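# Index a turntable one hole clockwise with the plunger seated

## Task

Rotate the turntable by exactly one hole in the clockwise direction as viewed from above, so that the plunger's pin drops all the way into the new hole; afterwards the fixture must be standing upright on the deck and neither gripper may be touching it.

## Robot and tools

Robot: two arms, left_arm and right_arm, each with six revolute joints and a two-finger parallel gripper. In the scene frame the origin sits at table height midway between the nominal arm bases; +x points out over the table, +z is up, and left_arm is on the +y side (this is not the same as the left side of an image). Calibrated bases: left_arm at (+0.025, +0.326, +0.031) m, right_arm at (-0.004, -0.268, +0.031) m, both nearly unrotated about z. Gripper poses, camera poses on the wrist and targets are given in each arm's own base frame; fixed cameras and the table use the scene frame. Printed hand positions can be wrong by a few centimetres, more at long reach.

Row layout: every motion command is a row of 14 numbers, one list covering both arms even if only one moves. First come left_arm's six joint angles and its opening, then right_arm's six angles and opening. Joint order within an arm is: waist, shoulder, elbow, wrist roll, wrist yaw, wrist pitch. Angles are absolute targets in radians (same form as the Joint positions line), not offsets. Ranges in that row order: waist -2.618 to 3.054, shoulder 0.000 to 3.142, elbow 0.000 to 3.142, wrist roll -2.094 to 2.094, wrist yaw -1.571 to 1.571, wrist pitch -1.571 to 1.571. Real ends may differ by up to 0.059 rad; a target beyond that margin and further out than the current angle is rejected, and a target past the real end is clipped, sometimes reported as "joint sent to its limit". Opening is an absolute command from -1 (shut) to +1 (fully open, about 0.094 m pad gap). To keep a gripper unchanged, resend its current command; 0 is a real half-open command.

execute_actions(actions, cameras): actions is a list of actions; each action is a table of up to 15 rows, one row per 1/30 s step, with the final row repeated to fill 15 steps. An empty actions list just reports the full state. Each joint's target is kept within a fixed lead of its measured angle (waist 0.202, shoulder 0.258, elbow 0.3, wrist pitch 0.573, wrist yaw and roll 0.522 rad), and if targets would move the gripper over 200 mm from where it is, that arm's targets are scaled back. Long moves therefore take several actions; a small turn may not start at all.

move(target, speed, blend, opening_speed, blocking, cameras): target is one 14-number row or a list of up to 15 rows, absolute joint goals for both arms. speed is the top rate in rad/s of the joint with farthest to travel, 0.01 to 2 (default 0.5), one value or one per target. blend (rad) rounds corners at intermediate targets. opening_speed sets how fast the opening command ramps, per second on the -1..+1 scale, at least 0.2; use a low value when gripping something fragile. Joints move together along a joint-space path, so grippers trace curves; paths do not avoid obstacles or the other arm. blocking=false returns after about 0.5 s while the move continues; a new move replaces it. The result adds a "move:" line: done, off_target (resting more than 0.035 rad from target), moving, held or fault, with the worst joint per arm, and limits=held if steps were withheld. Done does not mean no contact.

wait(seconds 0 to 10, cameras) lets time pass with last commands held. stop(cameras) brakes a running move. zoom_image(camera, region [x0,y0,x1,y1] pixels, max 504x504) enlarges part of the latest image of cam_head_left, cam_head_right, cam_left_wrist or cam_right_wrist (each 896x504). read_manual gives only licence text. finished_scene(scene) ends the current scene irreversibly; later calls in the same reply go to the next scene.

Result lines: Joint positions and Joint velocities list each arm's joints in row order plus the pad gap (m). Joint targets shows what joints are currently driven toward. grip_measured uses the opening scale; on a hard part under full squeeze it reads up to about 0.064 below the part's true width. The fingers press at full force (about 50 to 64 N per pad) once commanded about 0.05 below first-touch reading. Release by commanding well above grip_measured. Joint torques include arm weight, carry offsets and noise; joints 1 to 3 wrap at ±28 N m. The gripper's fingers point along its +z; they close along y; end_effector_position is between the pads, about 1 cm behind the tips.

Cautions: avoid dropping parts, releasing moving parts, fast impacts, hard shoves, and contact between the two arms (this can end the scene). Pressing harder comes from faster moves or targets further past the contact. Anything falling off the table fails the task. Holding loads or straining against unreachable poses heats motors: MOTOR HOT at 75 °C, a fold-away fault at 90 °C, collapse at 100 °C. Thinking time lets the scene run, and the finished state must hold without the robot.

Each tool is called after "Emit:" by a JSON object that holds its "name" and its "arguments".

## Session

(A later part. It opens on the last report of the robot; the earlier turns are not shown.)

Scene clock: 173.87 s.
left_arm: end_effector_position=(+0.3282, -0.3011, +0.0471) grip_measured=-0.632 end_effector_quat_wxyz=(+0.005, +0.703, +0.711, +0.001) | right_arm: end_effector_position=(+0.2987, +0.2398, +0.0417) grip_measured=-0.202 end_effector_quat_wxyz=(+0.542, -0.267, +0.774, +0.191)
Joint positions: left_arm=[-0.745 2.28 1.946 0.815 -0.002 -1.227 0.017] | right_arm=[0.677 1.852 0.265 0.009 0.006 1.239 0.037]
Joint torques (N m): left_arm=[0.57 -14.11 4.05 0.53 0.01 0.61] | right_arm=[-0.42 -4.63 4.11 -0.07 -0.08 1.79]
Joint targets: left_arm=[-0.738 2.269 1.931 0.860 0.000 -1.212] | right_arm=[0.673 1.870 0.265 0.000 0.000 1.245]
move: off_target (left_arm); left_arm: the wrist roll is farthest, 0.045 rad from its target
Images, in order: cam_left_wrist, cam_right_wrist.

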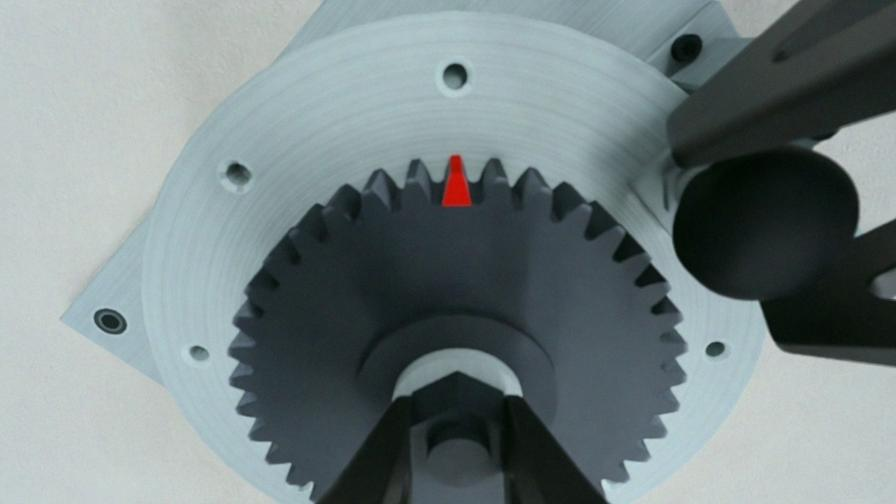

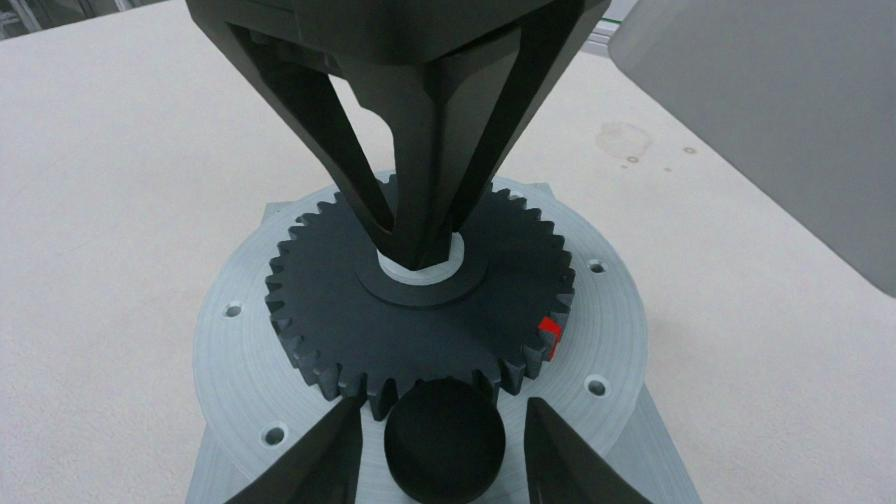

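Emit:
{"name": "move", "arguments": {"target": [-0.738,2.269,1.931,0.90,0,-1.212,-0.85,0.673,1.870,0.265,0,0,1.245,-0.2], "speed": 0.08, "cameras": ["cam_left_wrist","cam_right_wrist"]}}

Emit:
{"name": "zoom_image", "arguments": {"camera": "cam_right_wrist", "region": [340, 350, 560, 504]}}

Scene clock: 183.07 s.
left_arm: end_effector_position=(+0.3282, -0.3011, +0.0471) grip_measured=-0.632 end_effector_quat_wxyz=(+0.005, +0.717, +0.697, +0.001) | right_arm: end_effector_position=(+0.2987, +0.2398, +0.0418) grip_measured=-0.202 end_effector_quat_wxyz=(+0.542, -0.267, +0.774, +0.191)
Joint positions: left_arm=[-0.745 2.28 1.946 0.854 -0.002 -1.227 0.017] | right_arm=[0.677 1.852 0.265 0.009 0.006 1.239 0.037]
Joint torques (N m): left_arm=[0.58 -14.12 4.03 0.54 0.01 0.59] | right_arm=[-0.5 -4.63 4.07 -0.08 -0.08 1.81]
Heat: left arm: 37 °C; right arm: 38 °C.
Joint targets: left_arm=[-0.738 2.269 1.931 0.900 0.000 -1.212] | right_arm=[0.673 1.870 0.265 0.000 0.000 1.245]
move: off_target (left_arm); left_arm: the wrist roll is farthest, 0.046 rad from its target
Images, in order: cam_left_wrist, cam_right_wrist.

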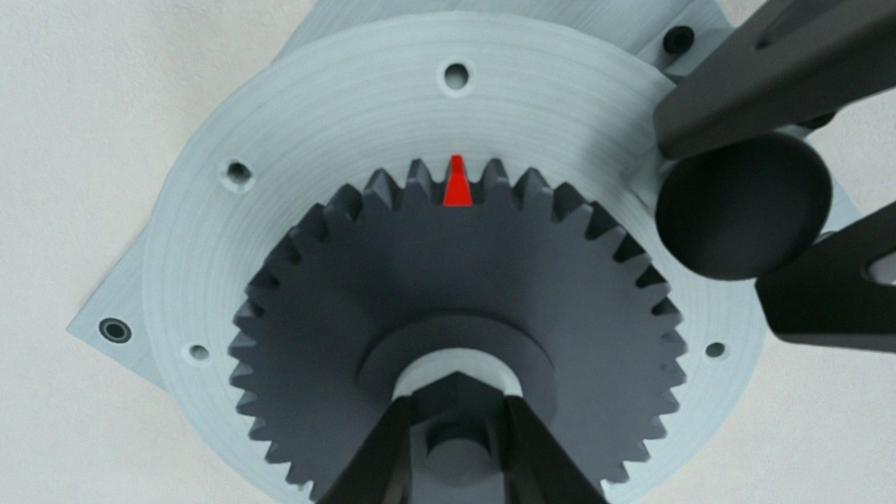

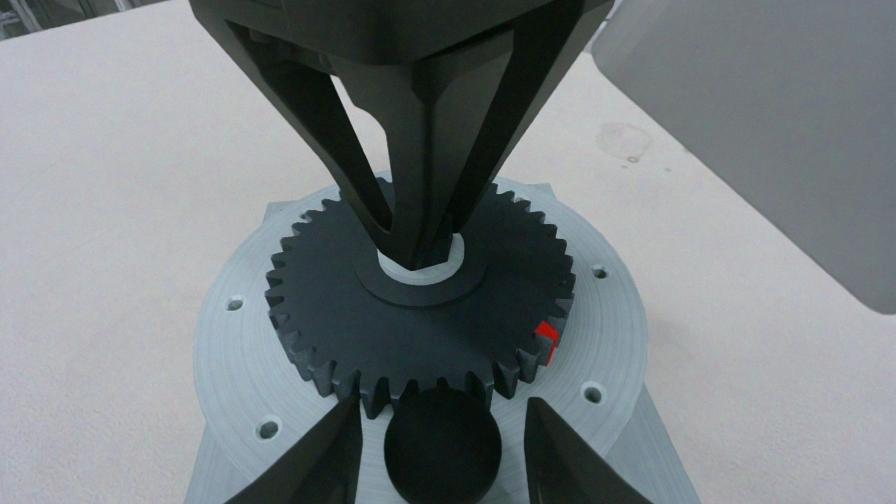

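Scaled by 2.291 from the camera's 896x504 image, which has a finer 1280x720 frame.

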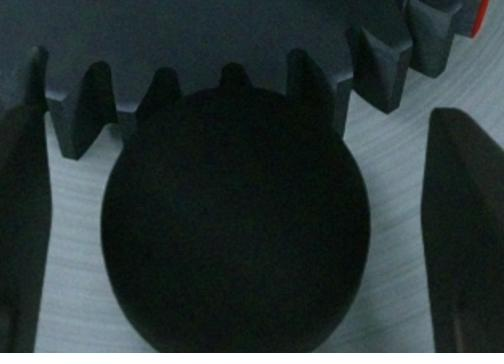

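Emit:
{"name": "move", "arguments": {"target": [-0.738,2.269,1.931,0.94,0,-1.212,-0.85,0.673,1.870,0.265,0,0,1.245,-0.2], "speed": 0.08, "cameras": ["cam_left_wrist","cam_right_wrist"]}}

Emit:
{"name": "zoom_image", "arguments": {"camera": "cam_right_wrist", "region": [340, 350, 560, 504]}}

Scene clock: 193.37 s.
left_arm: end_effector_position=(+0.3278, -0.3015, +0.0471) grip_measured=-0.632 end_effector_quat_wxyz=(+0.005, +0.726, +0.688, +0.000) | right_arm: end_effector_position=(+0.2987, +0.2398, +0.0418) grip_measured=-0.202 end_effector_quat_wxyz=(+0.542, -0.267, +0.774, +0.191)
Joint positions: left_arm=[-0.745 2.28 1.946 0.879 0.001 -1.227 0.017] | right_arm=[0.677 1.852 0.265 0.009 0.006 1.239 0.037]
Joint torques (N m): left_arm=[0.55 -14.11 4.04 0.72 -0.01 0.6] | right_arm=[-0.44 -4.6 4.14 -0.06 -0.07 1.8]
Joint targets: left_arm=[-0.738 2.269 1.931 0.940 0.000 -1.212] | right_arm=[0.673 1.870 0.265 0.000 0.000 1.245]
move: off_target (left_arm); left_arm: the wrist roll is farthest, 0.061 rad from its target
Images, in order: cam_left_wrist, cam_right_wrist.

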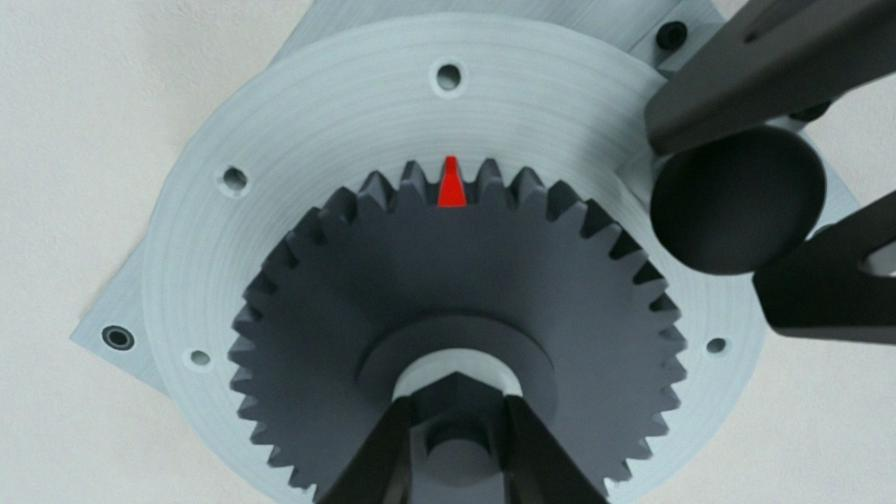

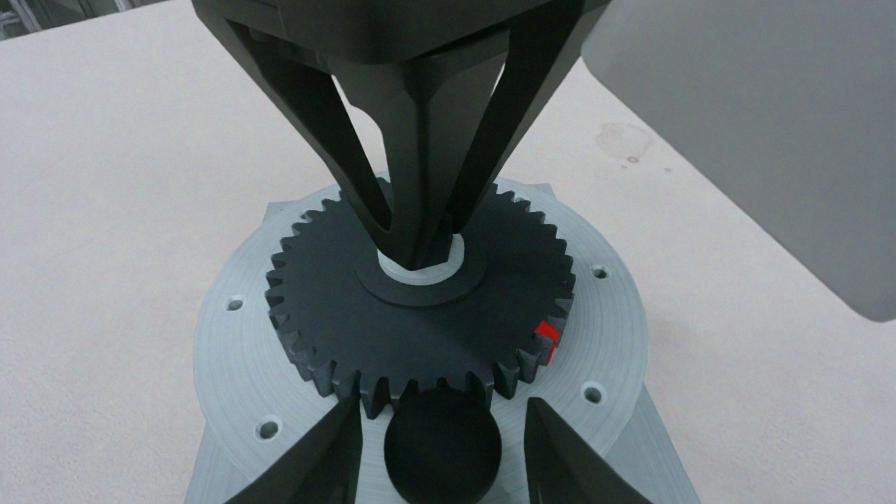

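Scaled by 2.291 from the camera's 896x504 image, which has a finer 1280x720 frame.

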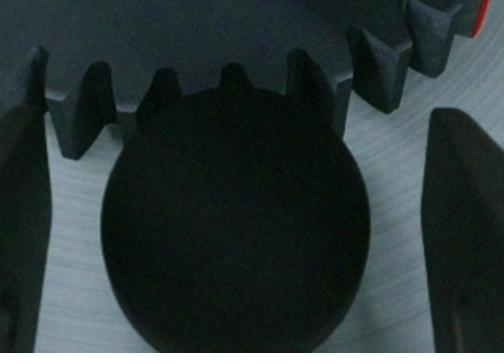

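Emit:
{"name": "move", "arguments": {"target": [[-0.738,2.269,1.931,0.845,0,-1.212,-0.85,0.673,1.870,0.265,0,0,1.245,-0.2],[-0.738,2.269,1.931,0.845,0,-1.212,0.2,0.673,1.870,0.265,0,0,1.245,0.2],[-0.738,2.290,2.205,0.845,0,-1.475,0.2,0.673,1.6,0.13,0,0,1.187,0.2]], "speed": [0.2,0.3,0.3], "opening_speed": 0.8}}

Emit:
{"name": "zoom_image", "arguments": {"camera": "cam_right_wrist", "region": [300, 220, 600, 504]}}

Scene clock: 207.30 s.
left_arm: end_effector_position=(+0.3278, -0.3015, +0.1062) grip_measured=+0.199 end_effector_quat_wxyz=(+0.008, +0.714, +0.701, +0.000) | right_arm: end_effector_position=(+0.2757, +0.2214, +0.0755) grip_measured=+0.198 end_effector_quat_wxyz=(+0.568, -0.260, +0.755, +0.200)
Joint positions: left_arm=[-0.745 2.28 2.181 0.844 0.001 -1.456 0.056] | right_arm=[0.677 1.619 0.138 0.009 0.006 1.203 0.056]
Joint torques (N m): left_arm=[0.57 -12.12 7.01 0.04 -0.01 0.21] | right_arm=[-0.46 -5.89 4.1 -0.08 -0.08 1.64]
Joint targets: left_arm=[-0.738 2.290 2.205 0.845 0.000 -1.475] | right_arm=[0.673 1.600 0.130 0.000 0.000 1.187]
move: done

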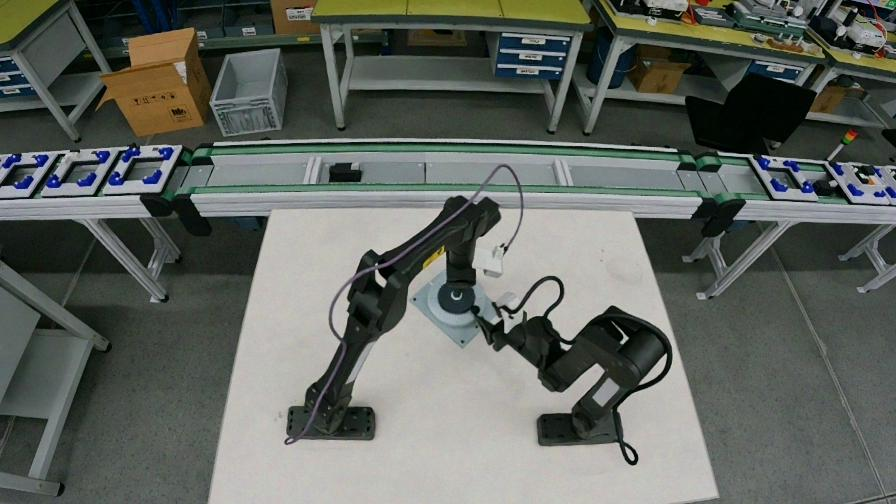

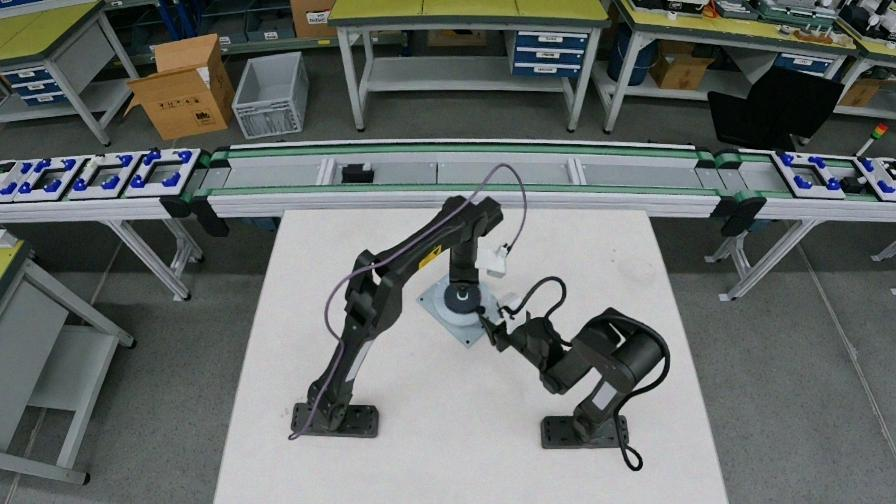

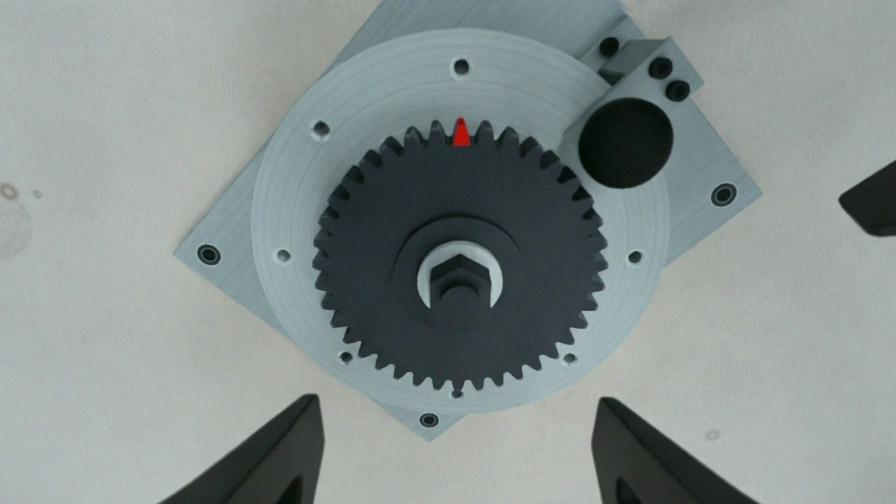

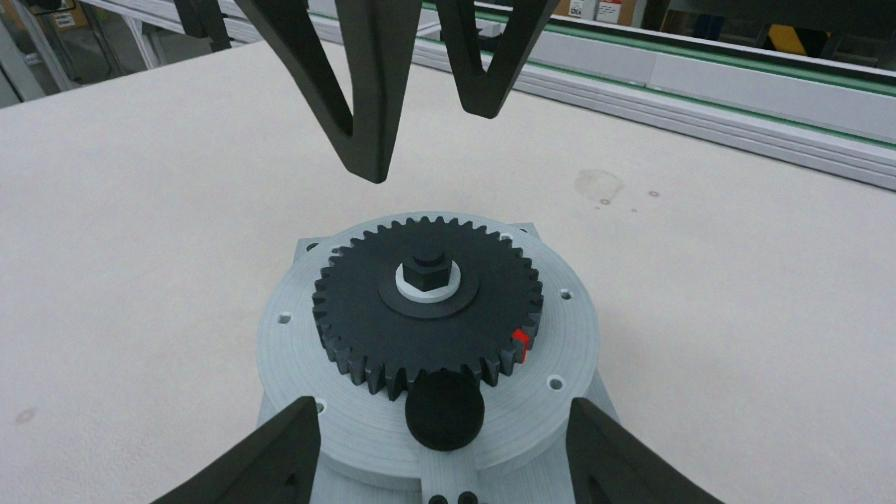

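Scaled by 1.680 from the camera's 896x504 image, which has a finer 1280x720 frame.

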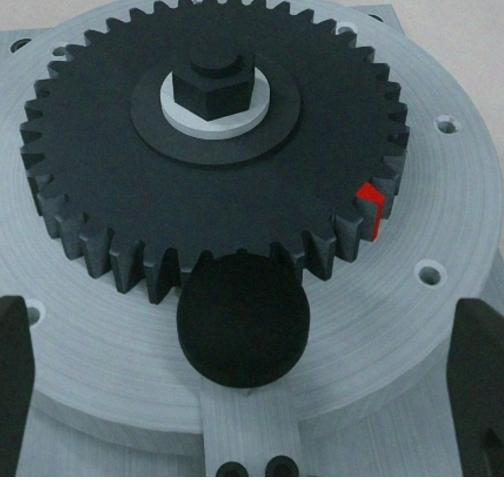

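Emit:
{"name": "finished_scene", "arguments": {"scene": 2}}

The scene is finished: the task was done.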